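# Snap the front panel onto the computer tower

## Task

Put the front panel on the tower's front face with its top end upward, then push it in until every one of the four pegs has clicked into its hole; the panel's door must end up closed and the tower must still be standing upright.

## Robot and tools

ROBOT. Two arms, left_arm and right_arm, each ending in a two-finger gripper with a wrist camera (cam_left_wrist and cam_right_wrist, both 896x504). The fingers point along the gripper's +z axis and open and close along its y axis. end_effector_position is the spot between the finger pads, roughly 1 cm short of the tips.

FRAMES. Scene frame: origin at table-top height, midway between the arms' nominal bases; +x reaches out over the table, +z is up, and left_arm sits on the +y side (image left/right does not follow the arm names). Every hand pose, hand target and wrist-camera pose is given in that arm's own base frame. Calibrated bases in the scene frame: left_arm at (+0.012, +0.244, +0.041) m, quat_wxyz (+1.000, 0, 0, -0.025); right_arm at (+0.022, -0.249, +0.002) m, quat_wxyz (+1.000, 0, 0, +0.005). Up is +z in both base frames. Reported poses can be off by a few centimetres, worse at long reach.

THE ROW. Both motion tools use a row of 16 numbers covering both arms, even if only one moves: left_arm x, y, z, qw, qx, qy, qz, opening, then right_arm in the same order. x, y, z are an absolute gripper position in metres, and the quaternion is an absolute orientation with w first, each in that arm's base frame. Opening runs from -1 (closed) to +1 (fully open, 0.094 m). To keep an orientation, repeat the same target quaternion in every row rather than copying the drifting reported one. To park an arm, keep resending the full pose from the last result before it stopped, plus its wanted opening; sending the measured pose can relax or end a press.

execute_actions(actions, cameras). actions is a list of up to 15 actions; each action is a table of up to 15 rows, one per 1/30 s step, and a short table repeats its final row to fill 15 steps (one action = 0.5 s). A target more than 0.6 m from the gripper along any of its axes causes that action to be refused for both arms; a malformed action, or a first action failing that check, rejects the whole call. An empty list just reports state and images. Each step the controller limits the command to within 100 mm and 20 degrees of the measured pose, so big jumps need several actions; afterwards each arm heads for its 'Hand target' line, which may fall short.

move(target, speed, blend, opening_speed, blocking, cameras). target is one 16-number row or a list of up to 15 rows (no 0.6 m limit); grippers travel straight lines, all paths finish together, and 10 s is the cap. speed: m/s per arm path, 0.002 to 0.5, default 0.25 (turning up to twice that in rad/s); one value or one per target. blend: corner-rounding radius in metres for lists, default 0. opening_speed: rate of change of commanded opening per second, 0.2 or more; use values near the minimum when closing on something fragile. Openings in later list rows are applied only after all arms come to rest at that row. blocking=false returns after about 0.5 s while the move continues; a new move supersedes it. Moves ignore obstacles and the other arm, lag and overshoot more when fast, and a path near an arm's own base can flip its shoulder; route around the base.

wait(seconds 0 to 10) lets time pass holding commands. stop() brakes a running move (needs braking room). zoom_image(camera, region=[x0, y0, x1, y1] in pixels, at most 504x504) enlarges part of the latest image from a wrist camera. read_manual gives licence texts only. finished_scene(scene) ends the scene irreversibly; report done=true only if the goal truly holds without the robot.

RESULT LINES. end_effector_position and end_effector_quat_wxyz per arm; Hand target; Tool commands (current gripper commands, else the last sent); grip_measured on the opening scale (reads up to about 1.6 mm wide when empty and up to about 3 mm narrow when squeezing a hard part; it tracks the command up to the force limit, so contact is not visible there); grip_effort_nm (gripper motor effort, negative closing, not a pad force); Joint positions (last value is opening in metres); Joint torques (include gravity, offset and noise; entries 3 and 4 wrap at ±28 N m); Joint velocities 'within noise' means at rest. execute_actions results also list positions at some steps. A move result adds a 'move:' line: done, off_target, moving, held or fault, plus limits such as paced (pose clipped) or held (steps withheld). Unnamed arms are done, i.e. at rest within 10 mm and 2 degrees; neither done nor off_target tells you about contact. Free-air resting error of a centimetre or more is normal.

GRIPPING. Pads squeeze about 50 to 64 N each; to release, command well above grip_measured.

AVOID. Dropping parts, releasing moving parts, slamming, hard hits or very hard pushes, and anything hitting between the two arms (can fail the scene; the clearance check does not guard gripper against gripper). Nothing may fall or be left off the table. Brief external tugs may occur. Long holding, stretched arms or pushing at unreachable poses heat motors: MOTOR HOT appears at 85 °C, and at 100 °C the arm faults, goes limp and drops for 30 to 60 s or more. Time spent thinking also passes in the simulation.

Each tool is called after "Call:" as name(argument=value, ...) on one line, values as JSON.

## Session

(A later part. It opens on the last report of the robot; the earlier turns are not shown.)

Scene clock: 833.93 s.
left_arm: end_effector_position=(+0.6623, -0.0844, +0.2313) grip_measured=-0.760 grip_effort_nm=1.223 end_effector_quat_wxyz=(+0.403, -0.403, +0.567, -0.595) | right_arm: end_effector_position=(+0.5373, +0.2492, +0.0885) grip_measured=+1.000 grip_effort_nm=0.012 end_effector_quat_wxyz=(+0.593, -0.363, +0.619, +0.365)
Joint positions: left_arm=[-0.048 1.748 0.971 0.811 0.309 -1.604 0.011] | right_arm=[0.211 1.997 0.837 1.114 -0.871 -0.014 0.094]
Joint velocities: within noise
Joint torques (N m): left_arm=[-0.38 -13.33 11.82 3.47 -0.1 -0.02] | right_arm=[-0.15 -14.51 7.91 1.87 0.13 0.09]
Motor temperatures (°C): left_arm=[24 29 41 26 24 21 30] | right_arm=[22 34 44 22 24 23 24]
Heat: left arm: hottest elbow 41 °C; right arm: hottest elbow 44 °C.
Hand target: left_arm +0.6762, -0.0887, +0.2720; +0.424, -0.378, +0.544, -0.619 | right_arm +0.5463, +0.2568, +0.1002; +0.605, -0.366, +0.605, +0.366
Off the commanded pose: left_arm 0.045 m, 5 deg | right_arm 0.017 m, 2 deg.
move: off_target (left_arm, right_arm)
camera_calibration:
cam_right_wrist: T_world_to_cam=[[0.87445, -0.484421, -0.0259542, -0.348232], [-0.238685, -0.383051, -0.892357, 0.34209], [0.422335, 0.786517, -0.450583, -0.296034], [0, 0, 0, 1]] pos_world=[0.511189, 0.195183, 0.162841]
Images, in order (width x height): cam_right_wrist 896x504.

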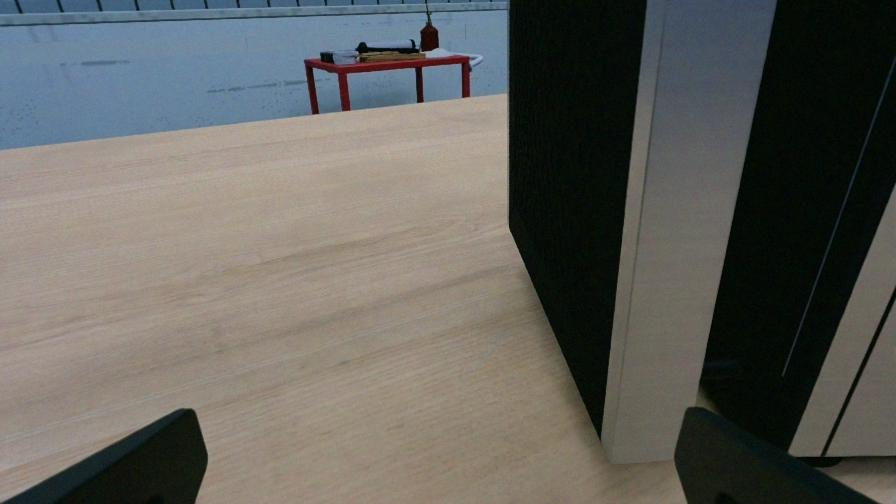

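Call:
zoom_image(camera="cam_right_wrist", region=[490, 180, 810, 480])

Scaled by 1.575 from the camera's 896x504 image, which has a finer 1280x720 frame.

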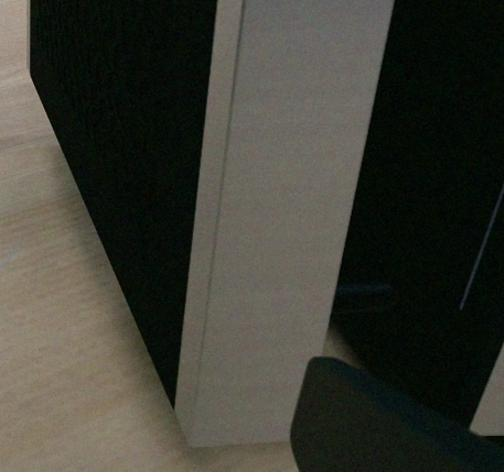

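Call:
move(target=[0.6989, -0.0887, 0.2567, 0.41813, -0.36601, 0.56037, -0.61413, -0.735, 0.5470, 0.2570, 0.1000, 0.60484, -0.36630, 0.60484, 0.36630, 1], speed=0.06, cameras=["cam_right_wrist"])

Scene clock: 918.03 s.
left_arm: end_effector_position=(+0.6800, -0.0917, +0.2193) grip_measured=-0.760 grip_effort_nm=1.223 end_effector_quat_wxyz=(+0.391, -0.393, +0.577, -0.600) | right_arm: end_effector_position=(+0.5374, +0.2492, +0.0885) grip_measured=+1.000 grip_effort_nm=0.017 end_effector_quat_wxyz=(+0.593, -0.363, +0.619, +0.365)
Joint positions: left_arm=[-0.048 1.809 1.026 0.811 0.349 -1.6 0.011] | right_arm=[0.211 1.997 0.837 1.114 -0.871 -0.014 0.094]
Joint velocities: within noise
Joint torques (N m): left_arm=[0.85 -14.68 11.69 2.93 0.05 0.19] | right_arm=[-0.56 -14.8 7.87 2.03 0.12 0.11]
Motor temperatures (°C): left_arm=[24 31 47 26 24 21 30] | right_arm=[22 34 43 22 24 23 24]
Heat: left arm: hottest elbow 47 °C; right arm: hottest elbow 43 °C.
Hand target: left_arm +0.6953, -0.0883, +0.2569; +0.418, -0.366, +0.560, -0.614 | right_arm +0.5463, +0.2568, +0.1002; +0.605, -0.366, +0.605, +0.366
Off the commanded pose: left_arm 0.042 m, 5 deg | right_arm 0.017 m, 2 deg.
move: off_target (left_arm, right_arm)
camera_calibration:
cam_right_wrist: T_world_to_cam=[[0.874265, -0.484754, -0.0259428, -0.348117], [-0.238828, -0.382975, -0.892352, 0.342147], [0.422636, 0.786348, -0.450595, -0.296154], [0, 0, 0, 1]] pos_world=[0.511226, 0.195163, 0.162839]
Images, in order (width x height): cam_right_wrist 896x504.

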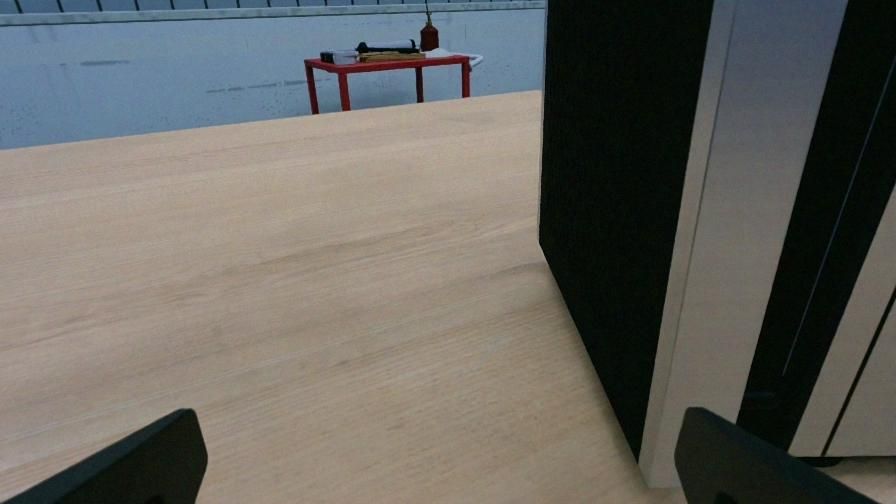

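Call:
zoom_image(camera="cam_right_wrist", region=[520, 220, 840, 504])

Call:
zoom_image(camera="cam_right_wrist", region=[520, 0, 896, 252])

Scaled by 1.575 from the camera's 896x504 image, which has a finer 1280x720 frame.

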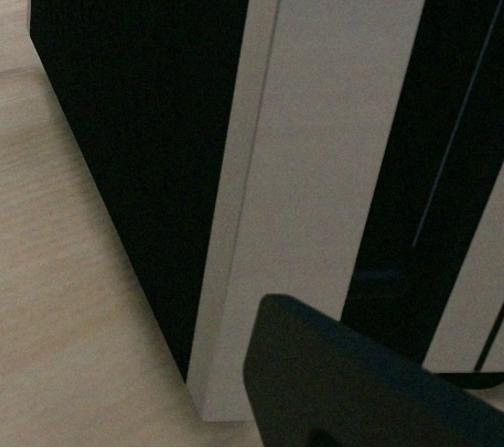

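Scaled by 1.340 from the camera's 896x504 image, which has a finer 1280x720 frame.

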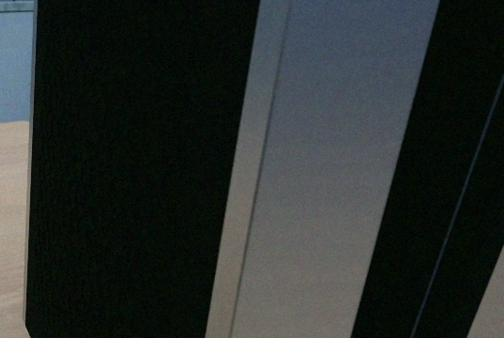

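Call:
move(target=[[0.7000, -0.0868, 0.2480, 0.41059, -0.37316, 0.57903, -0.59740, -0.735, 0.5200, 0.2150, 0.3500, 0.58257, -0.32375, 0.69427, 0.27166, 1], [0.7044, -0.0859, 0.2457, 0.41059, -0.37316, 0.57903, -0.59740, -0.735, 0.5400, 0.2200, 0.5600, 0.46985, -0.29620, 0.81380, 0.17101, 1], [0.7044, -0.0859, 0.2457, 0.41059, -0.37316, 0.57903, -0.59740, -0.735, 0.6400, 0.2856, 0.5400, 0.47686, -0.26042, 0.82595, 0.15035, 1]], speed=0.15, blend=[0.03, 0.03, 0], cameras=["cam_right_wrist"])

Scene clock: 1008.70 s.
left_arm: end_effector_position=(+0.6847, -0.0898, +0.2122) grip_measured=-0.760 grip_effort_nm=1.228 end_effector_quat_wxyz=(+0.386, -0.395, +0.593, -0.586) | right_arm: end_effector_position=(+0.6420, +0.2783, +0.5121) grip_measured=+1.000 grip_effort_nm=0.002 end_effector_quat_wxyz=(+0.459, -0.263, +0.836, +0.145)
Joint positions: left_arm=[-0.042 1.813 1.043 0.754 0.358 -1.571 0.011] | right_arm=[0.358 1.72 2.125 -0.986 -0.212 -0.136 0.094]
Joint velocities: within noise
Joint torques (N m): left_arm=[0.67 -14.45 11.79 2.43 0.07 0.18] | right_arm=[-0.56 -15.85 15.19 1.13 0.05 0.06]
Motor temperatures (°C): left_arm=[24 32 46 26 24 22 30] | right_arm=[22 34 44 22 24 23 24]
Heat: left arm: hottest elbow 46 °C; right arm: hottest elbow 44 °C.
Hand target: left_arm +0.7013, -0.0855, +0.2459; +0.411, -0.373, +0.579, -0.597 | right_arm +0.6388, +0.2848, +0.5394; +0.477, -0.260, +0.826, +0.151
Off the commanded pose: left_arm 0.039 m, 4 deg | right_arm 0.029 m, 2 deg.
move: off_target (left_arm, right_arm)
camera_calibration:
cam_right_wrist: T_world_to_cam=[[0.557954, -0.829865, 0.00339303, -0.130371], [-0.699427, -0.472448, -0.536279, 0.894549], [0.446642, 0.296846, -0.844034, 0.149905], [0, 0, 0, 1]] pos_world=[0.631459, 0.269939, 0.606695]
Images, in order (width x height): cam_right_wrist 896x504.

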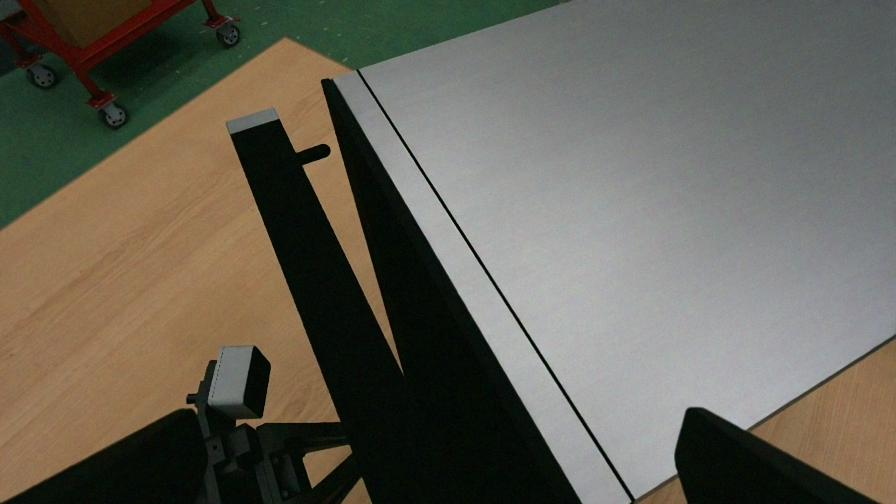

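Call:
execute_actions(actions=[])

Scene clock: 1049.73 s.
left_arm: end_effector_position=(+0.6848, -0.0898, +0.2124) grip_measured=-0.760 grip_effort_nm=1.228 end_effector_quat_wxyz=(+0.386, -0.395, +0.593, -0.586) | right_arm: end_effector_position=(+0.6419, +0.2783, +0.5122) grip_measured=+1.000 grip_effort_nm=0.002 end_effector_quat_wxyz=(+0.459, -0.263, +0.836, +0.145)
Joint positions: left_arm=[-0.042 1.813 1.043 0.754 0.358 -1.571 0.011] | right_arm=[0.358 1.72 2.125 -0.986 -0.212 -0.136 0.094]
Joint velocities: within noise
Joint torques (N m): left_arm=[0.73 -14.21 11.74 2.55 0.08 0.2] | right_arm=[-0.26 -16.26 15.16 1.16 0.05 0.05]
Motor temperatures (°C): left_arm=[24 31 47 26 24 22 30] | right_arm=[22 36 54 22 24 23 24]
Heat: left arm: hottest elbow 47 °C; right arm: hottest elbow 54 °C.
Hand target: left_arm +0.7013, -0.0855, +0.2459; +0.411, -0.373, +0.579, -0.597 | right_arm +0.6387, +0.2848, +0.5393; +0.477, -0.260, +0.826, +0.151
Tool commands: left_gripper/opening=-0.735 right_gripper/opening=+1.0
Off the commanded pose: left_arm 0.039 m, 4 deg | right_arm 0.029 m, 2 deg.
camera_calibration:
cam_left_wrist: T_world_to_cam=[[0.0128506, -0.0120381, 0.999845, -0.221167], [-0.743165, -0.669107, 0.00149558, 0.488201], [0.668985, -0.743069, -0.0175447, -0.433458], [0, 0, 0, 1]] pos_world=[0.655633, 0.00190698, 0.212797]
cam_right_wrist: T_world_to_cam=[[0.557954, -0.829865, 0.00339303, -0.130358], [-0.699427, -0.472448, -0.536279, 0.894574], [0.446642, 0.296846, -0.844034, 0.150048], [0, 0, 0, 1]] pos_world=[0.631405, 0.269919, 0.606829]

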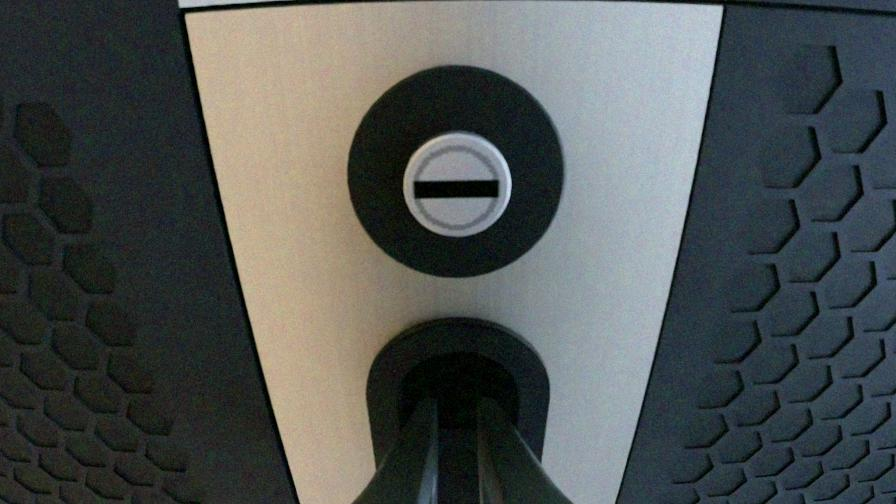

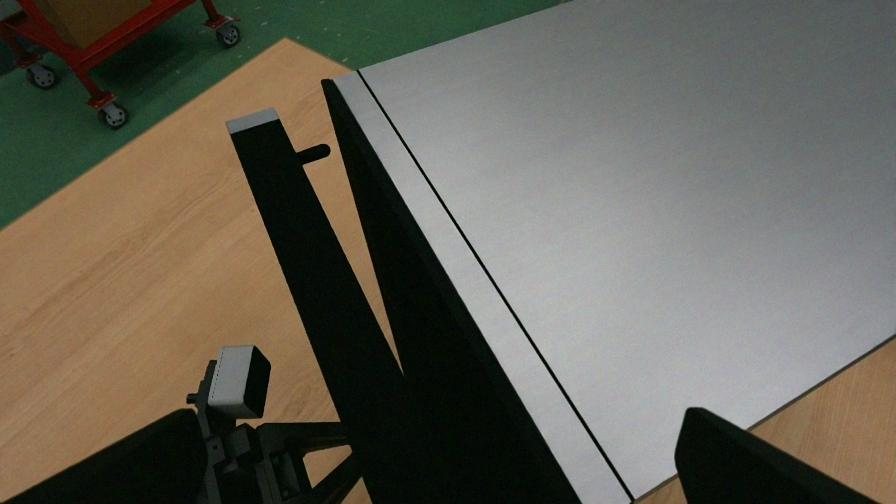

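Call:
zoom_image(camera="cam_right_wrist", region=[200, 50, 400, 190])

Call:
zoom_image(camera="cam_right_wrist", region=[300, 364, 660, 504])

Scaled by 2.520 from the camera's 896x504 image, which has a finer 1280x720 frame.

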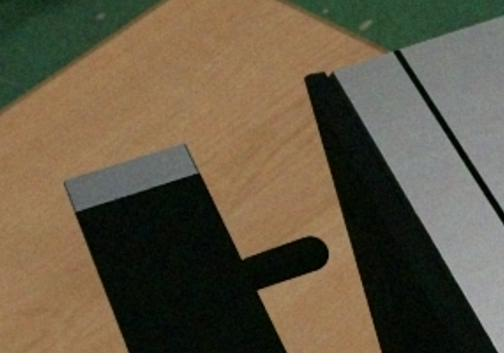

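Scaled by 1.400 from the camera's 896x504 image, which has a finer 1280x720 frame.

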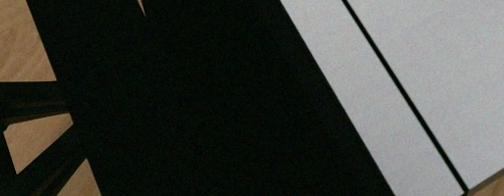

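Call:
move(target=[0.7044, -0.0859, 0.2457, 0.41059, -0.37316, 0.57903, -0.59740, -0.735, 0.5920, 0.2540, 0.5450, 0.47686, -0.26042, 0.82595, 0.15035, 1.0], speed=0.08, cameras=["cam_right_wrist"])

Scene clock: 1127.30 s.
left_arm: end_effector_position=(+0.6848, -0.0898, +0.2124) grip_measured=-0.760 grip_effort_nm=1.228 end_effector_quat_wxyz=(+0.386, -0.395, +0.593, -0.586) | right_arm: end_effector_position=(+0.5921, +0.2617, +0.5333) grip_measured=+1.000 grip_effort_nm=0.002 end_effector_quat_wxyz=(+0.463, -0.265, +0.832, +0.151)
Joint positions: left_arm=[-0.042 1.813 1.043 0.754 0.358 -1.571 0.011] | right_arm=[0.357 1.581 1.999 -0.986 -0.226 -0.136 0.094]
Joint velocities: within noise
Joint torques (N m): left_arm=[0.79 -14.04 11.86 2.56 0.08 0.17] | right_arm=[-1.73 -15.97 9.94 1.99 -0.2 -0.06]
Motor temperatures (°C): left_arm=[24 31 48 26 24 22 30] | right_arm=[22 36 61 22 24 23 24]
Heat: left arm: hottest elbow 48 °C; right arm: hottest elbow 61 °C.
Hand target: left_arm +0.7014, -0.0856, +0.2459; +0.411, -0.373, +0.579, -0.597 | right_arm +0.5918, +0.2540, +0.5451; +0.477, -0.261, +0.826, +0.150
Off the commanded pose: left_arm 0.039 m, 4 deg | right_arm 0.014 m, 2 deg.
move: off_target (left_arm, right_arm)
camera_calibration:
cam_right_wrist: T_world_to_cam=[[0.567369, -0.823463, -0.00118434, -0.121195], [-0.68894, -0.473893, -0.54844, 0.863866], [0.451059, 0.311984, -0.836189, 0.184257], [0, 0, 0, 1]] pos_world=[0.580804, 0.252096, 0.627709]
Images, in order (width x height): cam_right_wrist 896x504.

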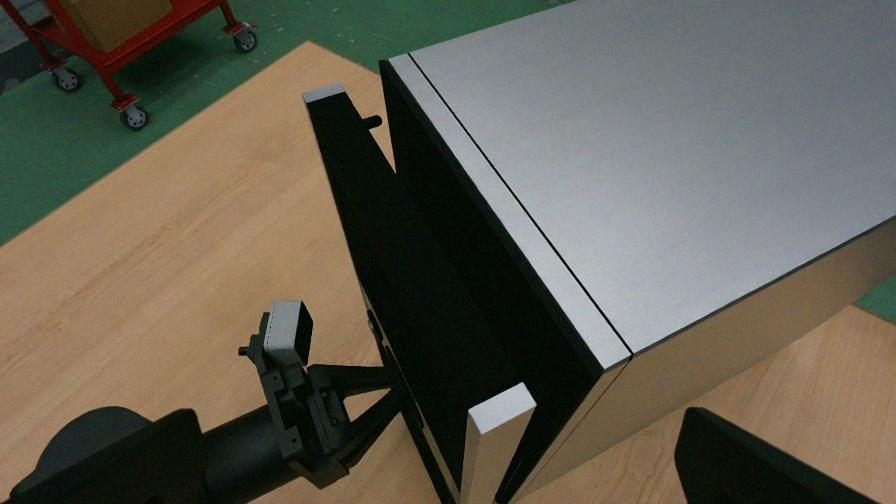

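Call:
zoom_image(camera="cam_right_wrist", region=[290, 40, 430, 140])

Call:
zoom_image(camera="cam_right_wrist", region=[440, 340, 660, 500])

Scaled by 3.600 from the camera's 896x504 image, which has a finer 1280x720 frame.

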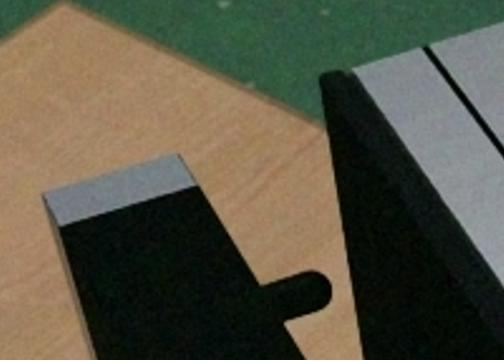

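Scaled by 2.291 from the camera's 896x504 image, which has a finer 1280x720 frame.

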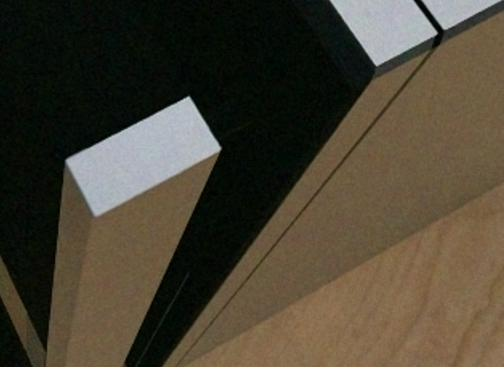

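Call:
zoom_image(camera="cam_right_wrist", region=[365, 45, 425, 85])

Call:
zoom_image(camera="cam_right_wrist", region=[570, 350, 630, 410])

Call:
zoom_image(camera="cam_right_wrist", region=[295, 70, 365, 130])

Call:
zoom_image(camera="cam_right_wrist", region=[460, 370, 550, 440])

Scaled by 8.400 from the camera's 896x504 image, which has a finer 1280x720 frame.

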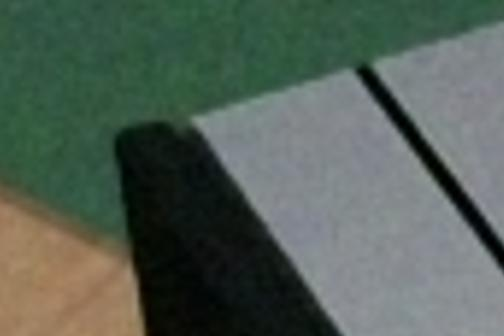

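Scaled by 8.400 from the camera's 896x504 image, which has a finer 1280x720 frame.

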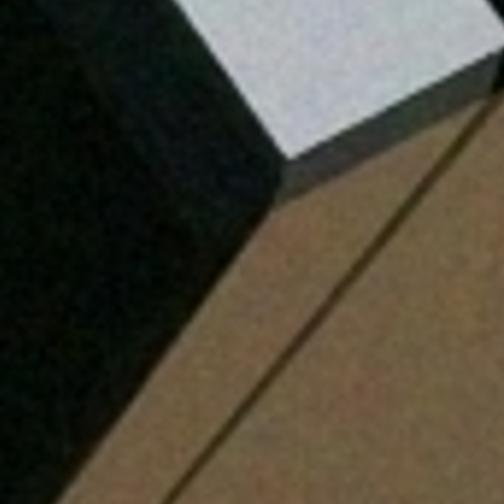

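Scaled by 7.200 from the camera's 896x504 image, which has a finer 1280x720 frame.

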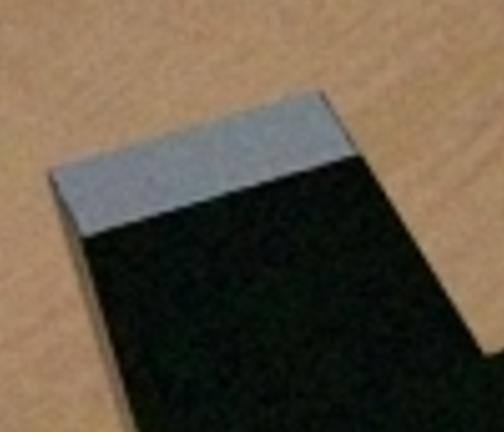

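Scaled by 5.600 from the camera's 896x504 image, which has a finer 1280x720 frame.

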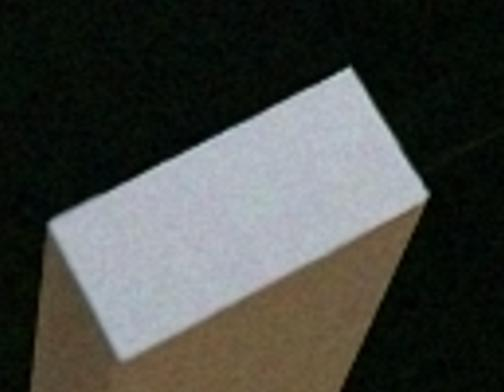

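Call:
move(target=[0.7044, -0.0859, 0.2457, 0.41059, -0.37316, 0.57903, -0.59740, -0.735, 0.5810, 0.1260, 0.5000, 0.60926, -0.35889, 0.60926, 0.35889, 1.0], speed=0.12, cameras=["cam_right_wrist"])

Scene clock: 1243.27 s.
left_arm: end_effector_position=(+0.6848, -0.0898, +0.2124) grip_measured=-0.760 grip_effort_nm=1.223 end_effector_quat_wxyz=(+0.386, -0.395, +0.593, -0.586) | right_arm: end_effector_position=(+0.5783, +0.1317, +0.5000) grip_measured=+1.000 grip_effort_nm=0.007 end_effector_quat_wxyz=(+0.607, -0.364, +0.609, +0.359)
Joint positions: left_arm=[-0.042 1.813 1.043 0.754 0.358 -1.571 0.011] | right_arm=[-0.038 1.442 1.409 0.018 -1.11 -0.017 0.094]
Joint velocities: within noise
Joint torques (N m): left_arm=[0.32 -14.21 11.84 2.5 0.08 0.19] | right_arm=[-1.67 -12.75 10.19 1.89 -0.08 0.05]
Motor temperatures (°C): left_arm=[24 31 49 26 24 22 30] | right_arm=[22 35 48 22 24 23 24]
Heat: left arm: hottest elbow 49 °C; right arm: hottest elbow 48 °C.
Hand target: left_arm +0.7014, -0.0856, +0.2459; +0.411, -0.373, +0.579, -0.597 | right_arm +0.5810, +0.1259, +0.5001; +0.609, -0.359, +0.609, +0.359
Off the commanded pose: left_arm 0.039 m, 4 deg | right_arm 0.006 m, 1 deg.
move: off_target (left_arm)
camera_calibration:
cam_right_wrist: T_world_to_cam=[[0.870039, -0.49298, -0.0016324, -0.4388], [-0.213114, -0.373125, -0.902973, 0.66329], [0.444539, 0.78597, -0.429694, -0.0587191], [0, 0, 0, 1]] pos_world=[0.549232, 0.0773224, 0.572986]
Images, in order (width x height): cam_right_wrist 896x504.

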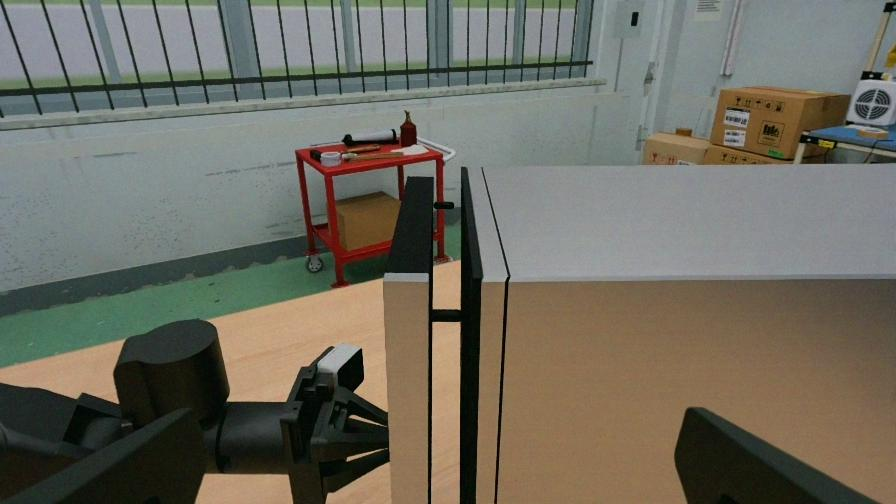

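Call:
zoom_image(camera="cam_right_wrist", region=[370, 160, 530, 340])

Call:
zoom_image(camera="cam_right_wrist", region=[375, 255, 525, 335])

Call:
zoom_image(camera="cam_right_wrist", region=[395, 160, 515, 220])

Call:
zoom_image(camera="cam_right_wrist", region=[375, 424, 525, 504])

Scaled by 2.800 from the camera's 896x504 image, which has a finer 1280x720 frame.

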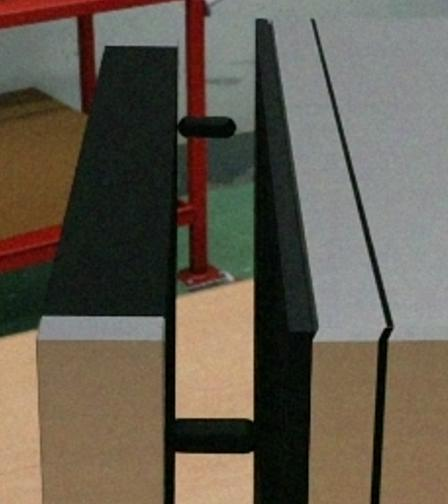

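Scaled by 3.360 from the camera's 896x504 image, which has a finer 1280x720 frame.

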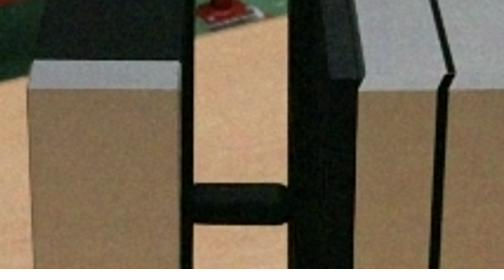

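Scaled by 4.200 from the camera's 896x504 image, which has a finer 1280x720 frame.

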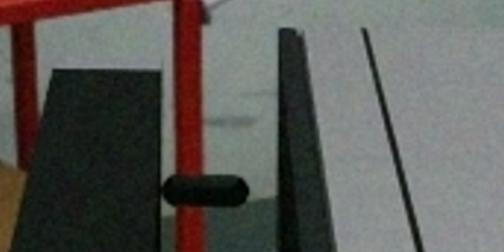

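Scaled by 3.360 from the camera's 896x504 image, which has a finer 1280x720 frame.

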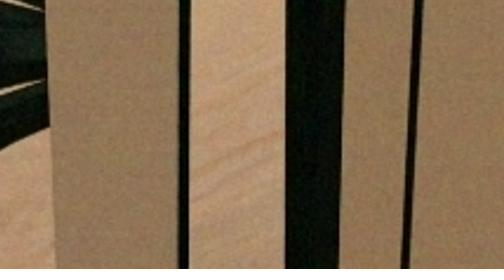

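Call:
zoom_image(camera="cam_right_wrist", region=[420, 265, 520, 305])

Call:
zoom_image(camera="cam_right_wrist", region=[400, 155, 500, 215])

Scaled by 5.040 from the camera's 896x504 image, which has a finer 1280x720 frame.

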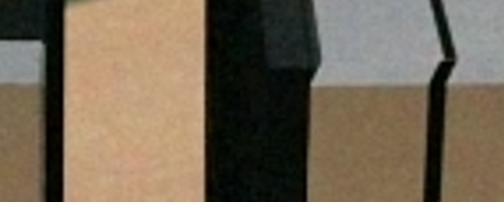

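Scaled by 5.040 from the camera's 896x504 image, which has a finer 1280x720 frame.

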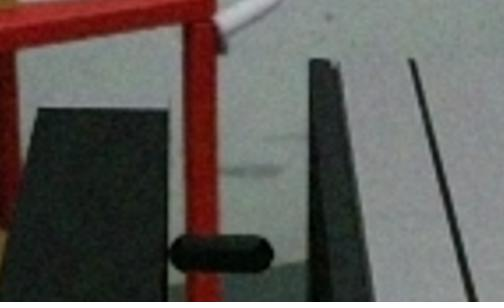

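Call:
move(target=[0.7058, -0.0812, 0.2547, 0.42391, -0.35195, 0.57320, -0.60654, -0.735, 0.5650, 0.2720, 0.5000, 0.68898, -0.15906, 0.68898, 0.15906, 1.0], speed=0.08, cameras=["cam_right_wrist"])

Scene clock: 1598.57 s.
left_arm: end_effector_position=(+0.6862, -0.0854, +0.2148) grip_measured=-0.760 grip_effort_nm=1.228 end_effector_quat_wxyz=(+0.391, -0.383, +0.593, -0.591) | right_arm: end_effector_position=(+0.5684, +0.2668, +0.4841) grip_measured=+1.000 grip_effort_nm=0.007 end_effector_quat_wxyz=(+0.678, -0.164, +0.701, +0.149)
Joint positions: left_arm=[-0.03 1.821 1.048 0.776 0.383 -1.56 0.011] | right_arm=[0.437 1.338 1.281 0.021 -0.01 -0.013 0.094]
Joint velocities: within noise
Joint torques (N m): left_arm=[0.91 -14.21 11.89 3.51 0.08 0.2] | right_arm=[-0.38 -11.52 12.01 2.25 0.13 0.09]
Motor temperatures (°C): left_arm=[24 31 50 26 24 22 30] | right_arm=[22 32 48 22 24 23 24]
Heat: left arm: hottest elbow 50 °C; right arm: hottest elbow 48 °C.
Hand target: left_arm +0.7020, -0.0809, +0.2548; +0.424, -0.352, +0.573, -0.606 | right_arm +0.5646, +0.2718, +0.4999; +0.689, -0.159, +0.689, +0.159
Off the commanded pose: left_arm 0.045 m, 6 deg | right_arm 0.017 m, 2 deg.
move: off_target (left_arm, right_arm)
camera_calibration:
cam_right_wrist: T_world_to_cam=[[0.416767, -0.908982, 0.0075594, 0.000603257], [-0.411575, -0.196108, -0.890027, 0.756527], [0.810501, 0.367822, -0.455846, -0.251121], [0, 0, 0, 1]] pos_world=[0.51465, 0.241277, 0.558852]
Images, in order (width x height): cam_right_wrist 896x504.

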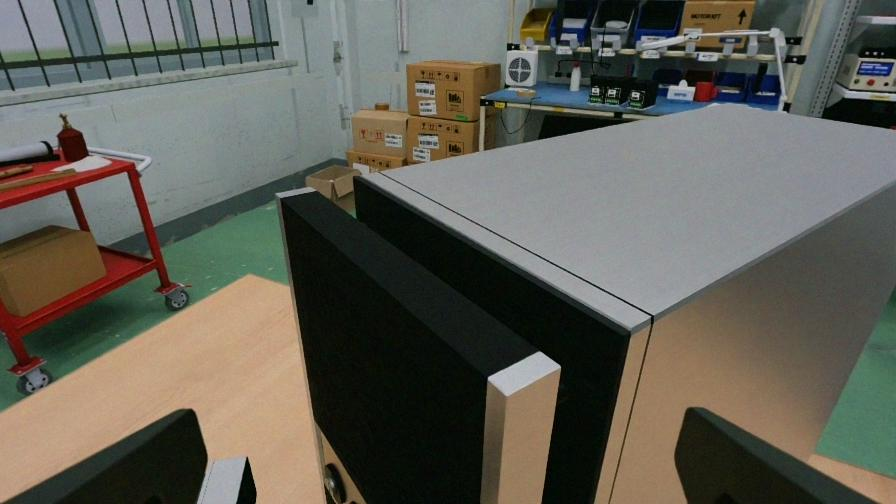

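Call:
zoom_image(camera="cam_right_wrist", region=[270, 160, 400, 220])

Call:
zoom_image(camera="cam_right_wrist", region=[480, 300, 660, 420])

Scaled by 3.877 from the camera's 896x504 image, which has a finer 1280x720 frame.

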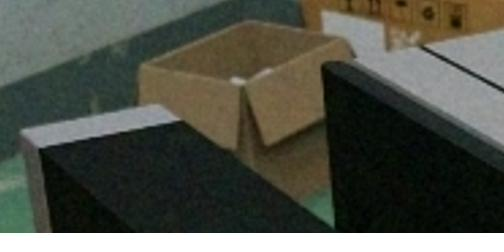

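Scaled by 2.800 from the camera's 896x504 image, which has a finer 1280x720 frame.

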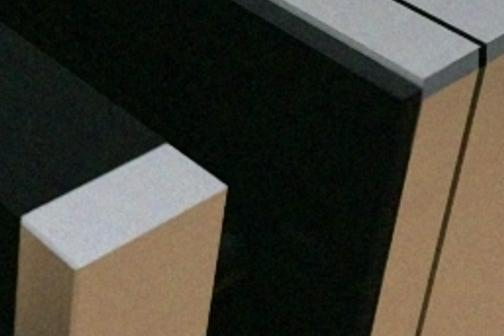

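Call:
zoom_image(camera="cam_right_wrist", region=[340, 160, 400, 200])

Call:
zoom_image(camera="cam_right_wrist", region=[600, 310, 660, 350])

Scaled by 8.400 from the camera's 896x504 image, which has a finer 1280x720 frame.

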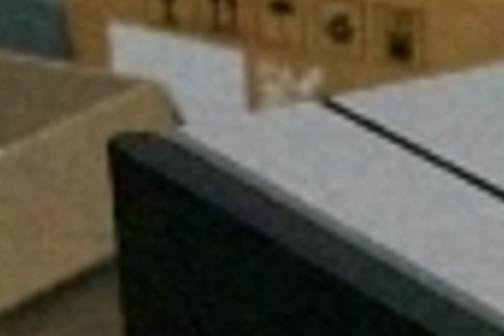

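Scaled by 8.400 from the camera's 896x504 image, which has a finer 1280x720 frame.

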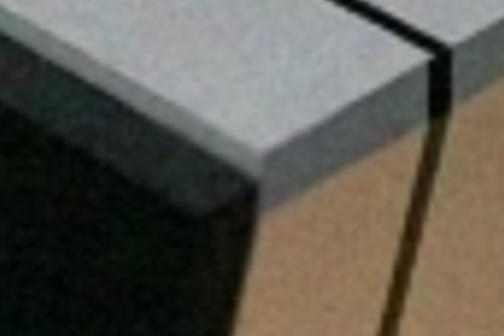

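Call:
move(target=[0.7058, -0.0812, 0.2547, 0.42391, -0.35195, 0.57320, -0.60654, -0.735, 0.5240, 0.2470, 0.4500, 0.79815, -0.12903, 0.55888, 0.18427, 1.0], speed=0.1, cameras=["cam_right_wrist"])

Scene clock: 1740.77 s.
left_arm: end_effector_position=(+0.6864, -0.0854, +0.2154) grip_measured=-0.760 grip_effort_nm=1.228 end_effector_quat_wxyz=(+0.392, -0.382, +0.593, -0.591) | right_arm: end_effector_position=(+0.5233, +0.2467, +0.4495) grip_measured=+1.000 grip_effort_nm=0.007 end_effector_quat_wxyz=(+0.796, -0.133, +0.563, +0.177)
Joint positions: left_arm=[-0.03 1.821 1.049 0.778 0.383 -1.56 0.011] | right_arm=[0.437 1.319 0.927 0.729 -0.014 -0.009 0.094]
Joint velocities: within noise
Joint torques (N m): left_arm=[0.85 -14.27 11.84 3.38 0.09 0.2] | right_arm=[-1.26 -10.05 9.68 2.14 -0.07 0.09]
Motor temperatures (°C): left_arm=[24 30 50 27 24 22 30] | right_arm=[22 33 48 22 24 23 24]
Heat: left arm: hottest elbow 50 °C; right arm: hottest elbow 48 °C.
Hand target: left_arm +0.7021, -0.0810, +0.2547; +0.424, -0.352, +0.573, -0.606 | right_arm +0.5239, +0.2471, +0.4498; +0.798, -0.129, +0.559, +0.184
Off the commanded pose: left_arm 0.044 m, 6 deg | right_arm 0.001 m, 1 deg.
move: off_target (left_arm)
camera_calibration:
cam_right_wrist: T_world_to_cam=[[0.420022, -0.907512, 0.00162816, 0.00189835], [-0.0902197, -0.0435413, -0.99497, 0.544618], [0.903018, 0.417762, -0.100164, -0.443589], [0, 0, 0, 1]] pos_world=[0.448906, 0.210751, 0.497443]
Images, in order (width x height): cam_right_wrist 896x504.

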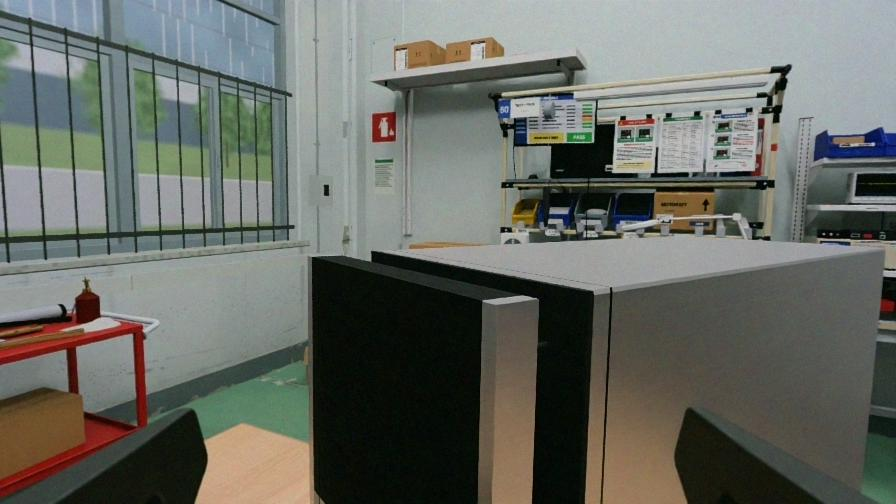

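Call:
zoom_image(camera="cam_right_wrist", region=[300, 235, 420, 285])

Call:
zoom_image(camera="cam_right_wrist", region=[470, 270, 630, 330])

Scaled by 4.200 from the camera's 896x504 image, which has a finer 1280x720 frame.

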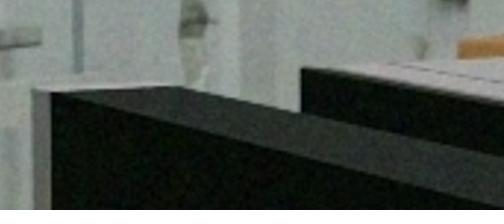

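Scaled by 3.150 from the camera's 896x504 image, which has a finer 1280x720 frame.

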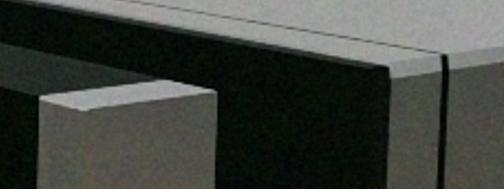

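Call:
zoom_image(camera="cam_right_wrist", region=[300, 240, 360, 270])

Call:
zoom_image(camera="cam_right_wrist", region=[360, 240, 420, 270])

Call:
zoom_image(camera="cam_right_wrist", region=[480, 285, 550, 320])

Call:
zoom_image(camera="cam_right_wrist", region=[570, 275, 630, 305])

Scaled by 8.400 from the camera's 896x504 image, which has a finer 1280x720 frame.

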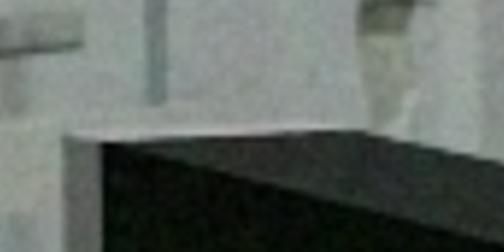

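Scaled by 8.400 from the camera's 896x504 image, which has a finer 1280x720 frame.

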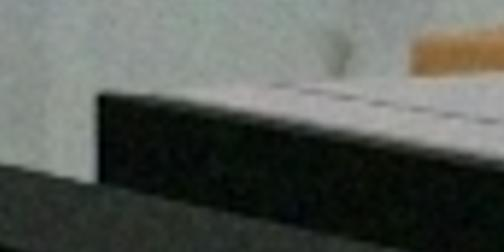

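Scaled by 7.200 from the camera's 896x504 image, which has a finer 1280x720 frame.

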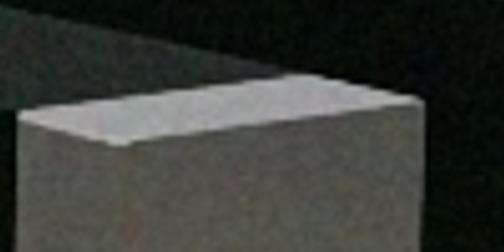

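Scaled by 8.400 from the camera's 896x504 image, which has a finer 1280x720 frame.

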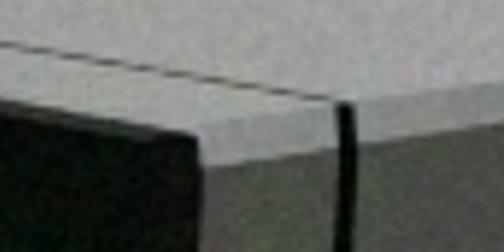

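Call:
zoom_image(camera="cam_right_wrist", region=[470, 454, 620, 504])

Call:
zoom_image(camera="cam_right_wrist", region=[470, 310, 620, 360])

Scaled by 3.360 from the camera's 896x504 image, which has a finer 1280x720 frame.

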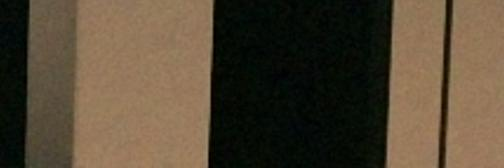

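Scaled by 3.360 from the camera's 896x504 image, which has a finer 1280x720 frame.

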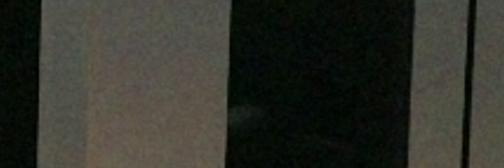

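Call:
move(target=[0.7065, -0.0800, 0.2555, 0.43318, -0.35157, 0.56978, -0.60339, -0.735, 0.5240, 0.2470, 0.4500, 0.79815, -0.12903, 0.55888, 0.18427, 1.0], speed=0.05, cameras=["cam_right_wrist"])

Scene clock: 1827.60 s.
left_arm: end_effector_position=(+0.6875, -0.0833, +0.2163) grip_measured=-0.760 grip_effort_nm=1.228 end_effector_quat_wxyz=(+0.400, -0.381, +0.590, -0.589) | right_arm: end_effector_position=(+0.5233, +0.2467, +0.4496) grip_measured=+1.000 grip_effort_nm=0.007 end_effector_quat_wxyz=(+0.796, -0.133, +0.563, +0.178)
Joint positions: left_arm=[-0.03 1.823 1.049 0.788 0.37 -1.552 0.011] | right_arm=[0.437 1.319 0.927 0.73 -0.014 -0.008 0.094]
Joint velocities: within noise
Joint torques (N m): left_arm=[0.62 -13.98 11.71 3.51 -0.12 0.22] | right_arm=[-2.08 -10.64 9.74 2.02 -0.05 0.11]
Motor temperatures (°C): left_arm=[24 30 50 27 24 22 30] | right_arm=[22 32 46 22 24 23 24]
Heat: left arm: hottest elbow 50 °C; right arm: hottest elbow 46 °C.
Hand target: left_arm +0.7029, -0.0798, +0.2556; +0.433, -0.352, +0.570, -0.603 | right_arm +0.5239, +0.2471, +0.4499; +0.798, -0.129, +0.559, +0.184
Off the commanded pose: left_arm 0.044 m, 6 deg | right_arm 0.001 m, 1 deg.
move: off_target (left_arm)
camera_calibration:
cam_right_wrist: T_world_to_cam=[[0.420137, -0.90746, 0.00126692, 0.00198773], [-0.0900268, -0.0430698, -0.995008, 0.544502], [0.902984, 0.417925, -0.0997909, -0.443739], [0, 0, 0, 1]] pos_world=[0.448874, 0.210705, 0.4975]
Images, in order (width x height): cam_right_wrist 896x504.

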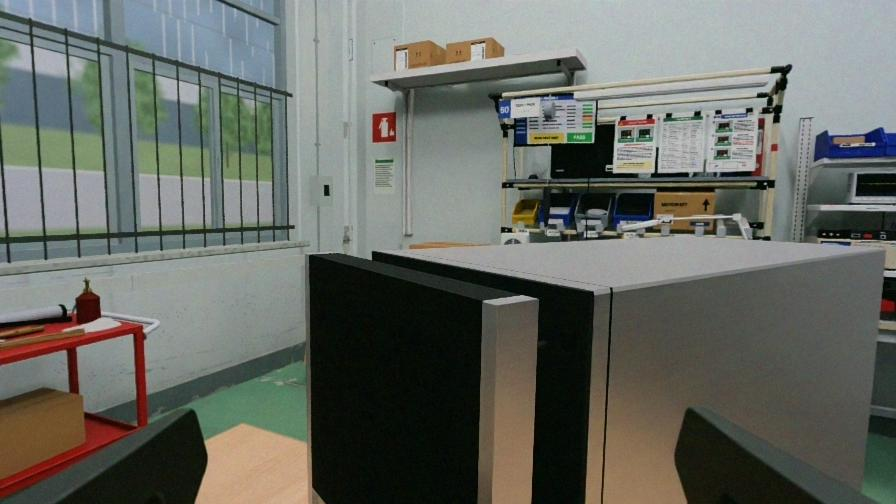

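Call:
execute_actions(actions=[], cameras=["cam_right_wrist"])

Call:
zoom_image(camera="cam_right_wrist", region=[280, 220, 440, 310])

Call:
zoom_image(camera="cam_right_wrist", region=[470, 250, 630, 340])

Scene clock: 1863.43 s.
left_arm: end_effector_position=(+0.6876, -0.0833, +0.2161) grip_measured=-0.760 grip_effort_nm=1.228 end_effector_quat_wxyz=(+0.400, -0.381, +0.590, -0.588) | right_arm: end_effector_position=(+0.5233, +0.2467, +0.4496) grip_measured=+1.000 grip_effort_nm=0.002 end_effector_quat_wxyz=(+0.796, -0.133, +0.563, +0.178)
Joint positions: left_arm=[-0.03 1.823 1.049 0.788 0.37 -1.552 0.011] | right_arm=[0.437 1.319 0.927 0.73 -0.014 -0.008 0.094]
Joint velocities: within noise
Joint torques (N m): left_arm=[0.32 -14.27 11.71 3.45 -0.12 0.21] | right_arm=[-1.44 -10.23 9.69 2.13 -0.06 0.07]
Motor temperatures (°C): left_arm=[24 32 50 27 24 22 30] | right_arm=[22 32 45 22 24 23 24]
Heat: left arm: hottest elbow 50 °C; right arm: hottest elbow 45 °C.
Hand target: left_arm +0.7029, -0.0798, +0.2558; +0.433, -0.352, +0.570, -0.603 | right_arm +0.5239, +0.2471, +0.4499; +0.798, -0.129, +0.559, +0.184
Tool commands: left_gripper/opening=-0.735 right_gripper/opening=+1.0
Off the commanded pose: left_arm 0.044 m, 6 deg | right_arm 0.001 m, 1 deg.
camera_calibration:
cam_right_wrist: T_world_to_cam=[[0.420137, -0.90746, 0.00126692, 0.00198773], [-0.0900268, -0.0430698, -0.995008, 0.544502], [0.902984, 0.417925, -0.0997909, -0.443739], [0, 0, 0, 1]] pos_world=[0.448874, 0.210705, 0.4975]
Images, in order (width x height): cam_right_wrist 896x504.

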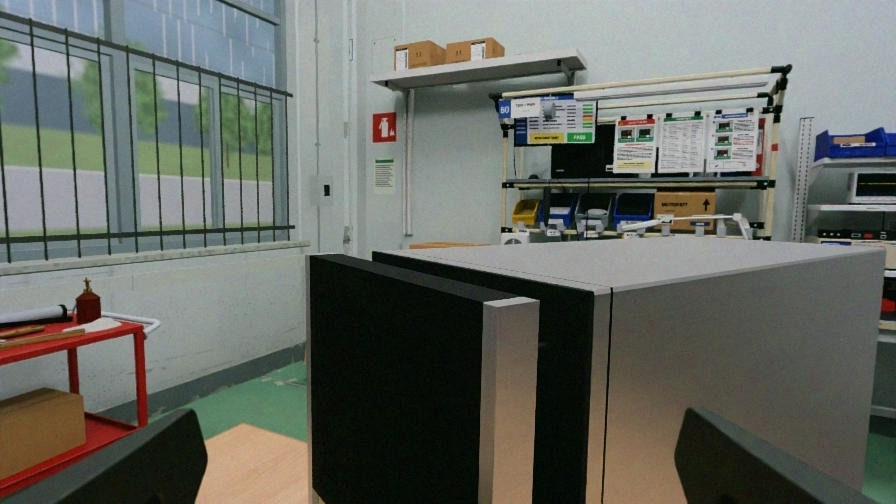

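Scaled by 3.150 from the camera's 896x504 image, which has a finer 1280x720 frame.

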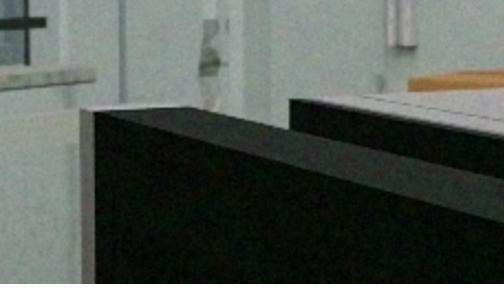

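Scaled by 3.150 from the camera's 896x504 image, which has a finer 1280x720 frame.

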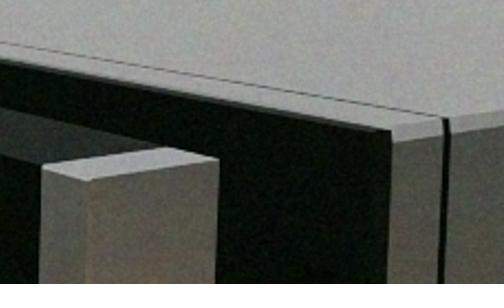

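Call:
move(target=[0.7136, -0.0908, 0.2555, 0.43082, -0.34933, 0.57116, -0.60509, -0.735, 0.5810, 0.1260, 0.5000, 0.60926, -0.35889, 0.60926, 0.35889, 1.0], speed=0.12, cameras=["cam_right_wrist"])

Scene clock: 1934.83 s.
left_arm: end_effector_position=(+0.6952, -0.0848, +0.2174) grip_measured=-0.760 grip_effort_nm=1.223 end_effector_quat_wxyz=(+0.404, -0.380, +0.588, -0.589) | right_arm: end_effector_position=(+0.5736, +0.1316, +0.4724) grip_measured=+1.000 grip_effort_nm=0.002 end_effector_quat_wxyz=(+0.592, -0.347, +0.624, +0.374)
Joint positions: left_arm=[-0.034 1.839 1.072 0.79 0.361 -1.552 0.011] | right_arm=[-0.038 1.434 1.339 0.051 -1.11 0.017 0.094]
Joint velocities: within noise
Joint torques (N m): left_arm=[-0.62 -14.92 11.92 3.07 -0.14 0.19] | right_arm=[-2.32 -12.34 15.72 0.83 -0.15 -0.17]
Motor temperatures (°C): left_arm=[24 32 50 27 24 22 30] | right_arm=[22 32 46 22 24 23 24]
Heat: left arm: hottest elbow 50 °C; right arm: hottest elbow 46 °C.
Hand target: left_arm +0.7099, -0.0903, +0.2557; +0.431, -0.350, +0.571, -0.605 | right_arm +0.5792, +0.1258, +0.4992; +0.610, -0.358, +0.609, +0.359
Off the commanded pose: left_arm 0.043 m, 5 deg | right_arm 0.029 m, 3 deg.
move: off_target (left_arm, right_arm)
camera_calibration:
cam_right_wrist: T_world_to_cam=[[0.867574, -0.493471, -0.0616533, -0.404929], [-0.266722, -0.357082, -0.895183, 0.662266], [0.419732, 0.793082, -0.441415, -0.0496057], [0, 0, 0, 1]] pos_world=[0.548768, 0.0760036, 0.545987]
Images, in order (width x height): cam_right_wrist 896x504.

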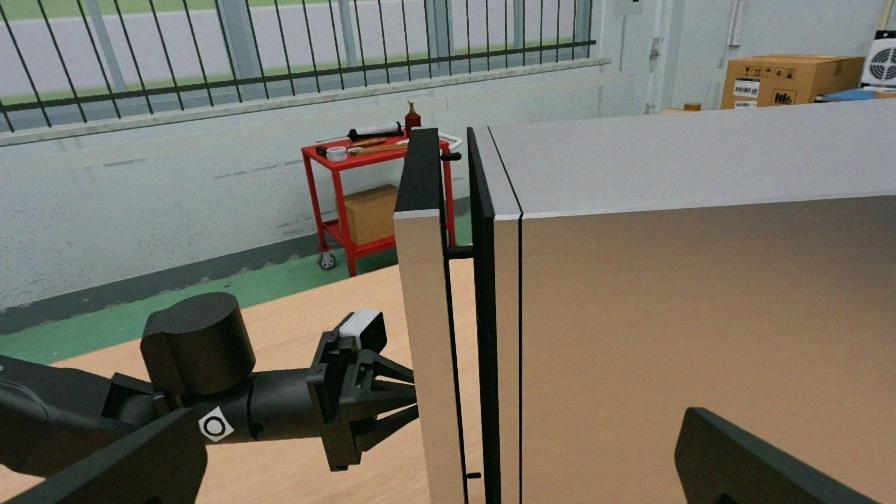

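Call:
zoom_image(camera="cam_right_wrist", region=[380, 110, 560, 290])

Call:
zoom_image(camera="cam_right_wrist", region=[400, 324, 580, 504])

Scaled by 2.800 from the camera's 896x504 image, which has a finer 1280x720 frame.

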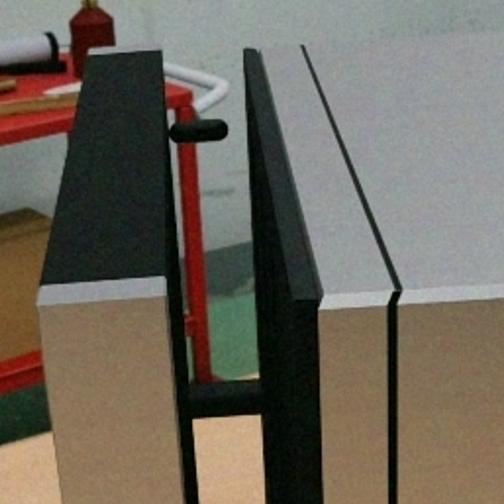

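Scaled by 2.800 from the camera's 896x504 image, which has a finer 1280x720 frame.

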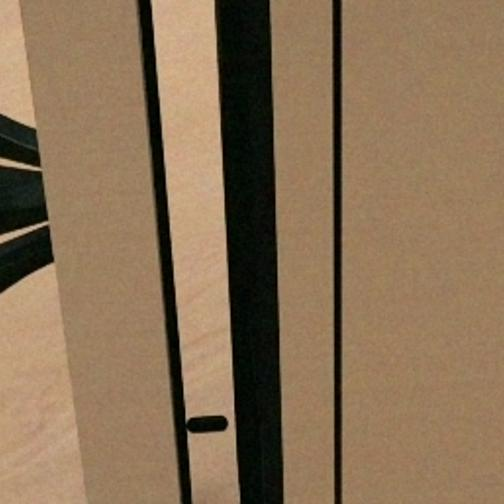

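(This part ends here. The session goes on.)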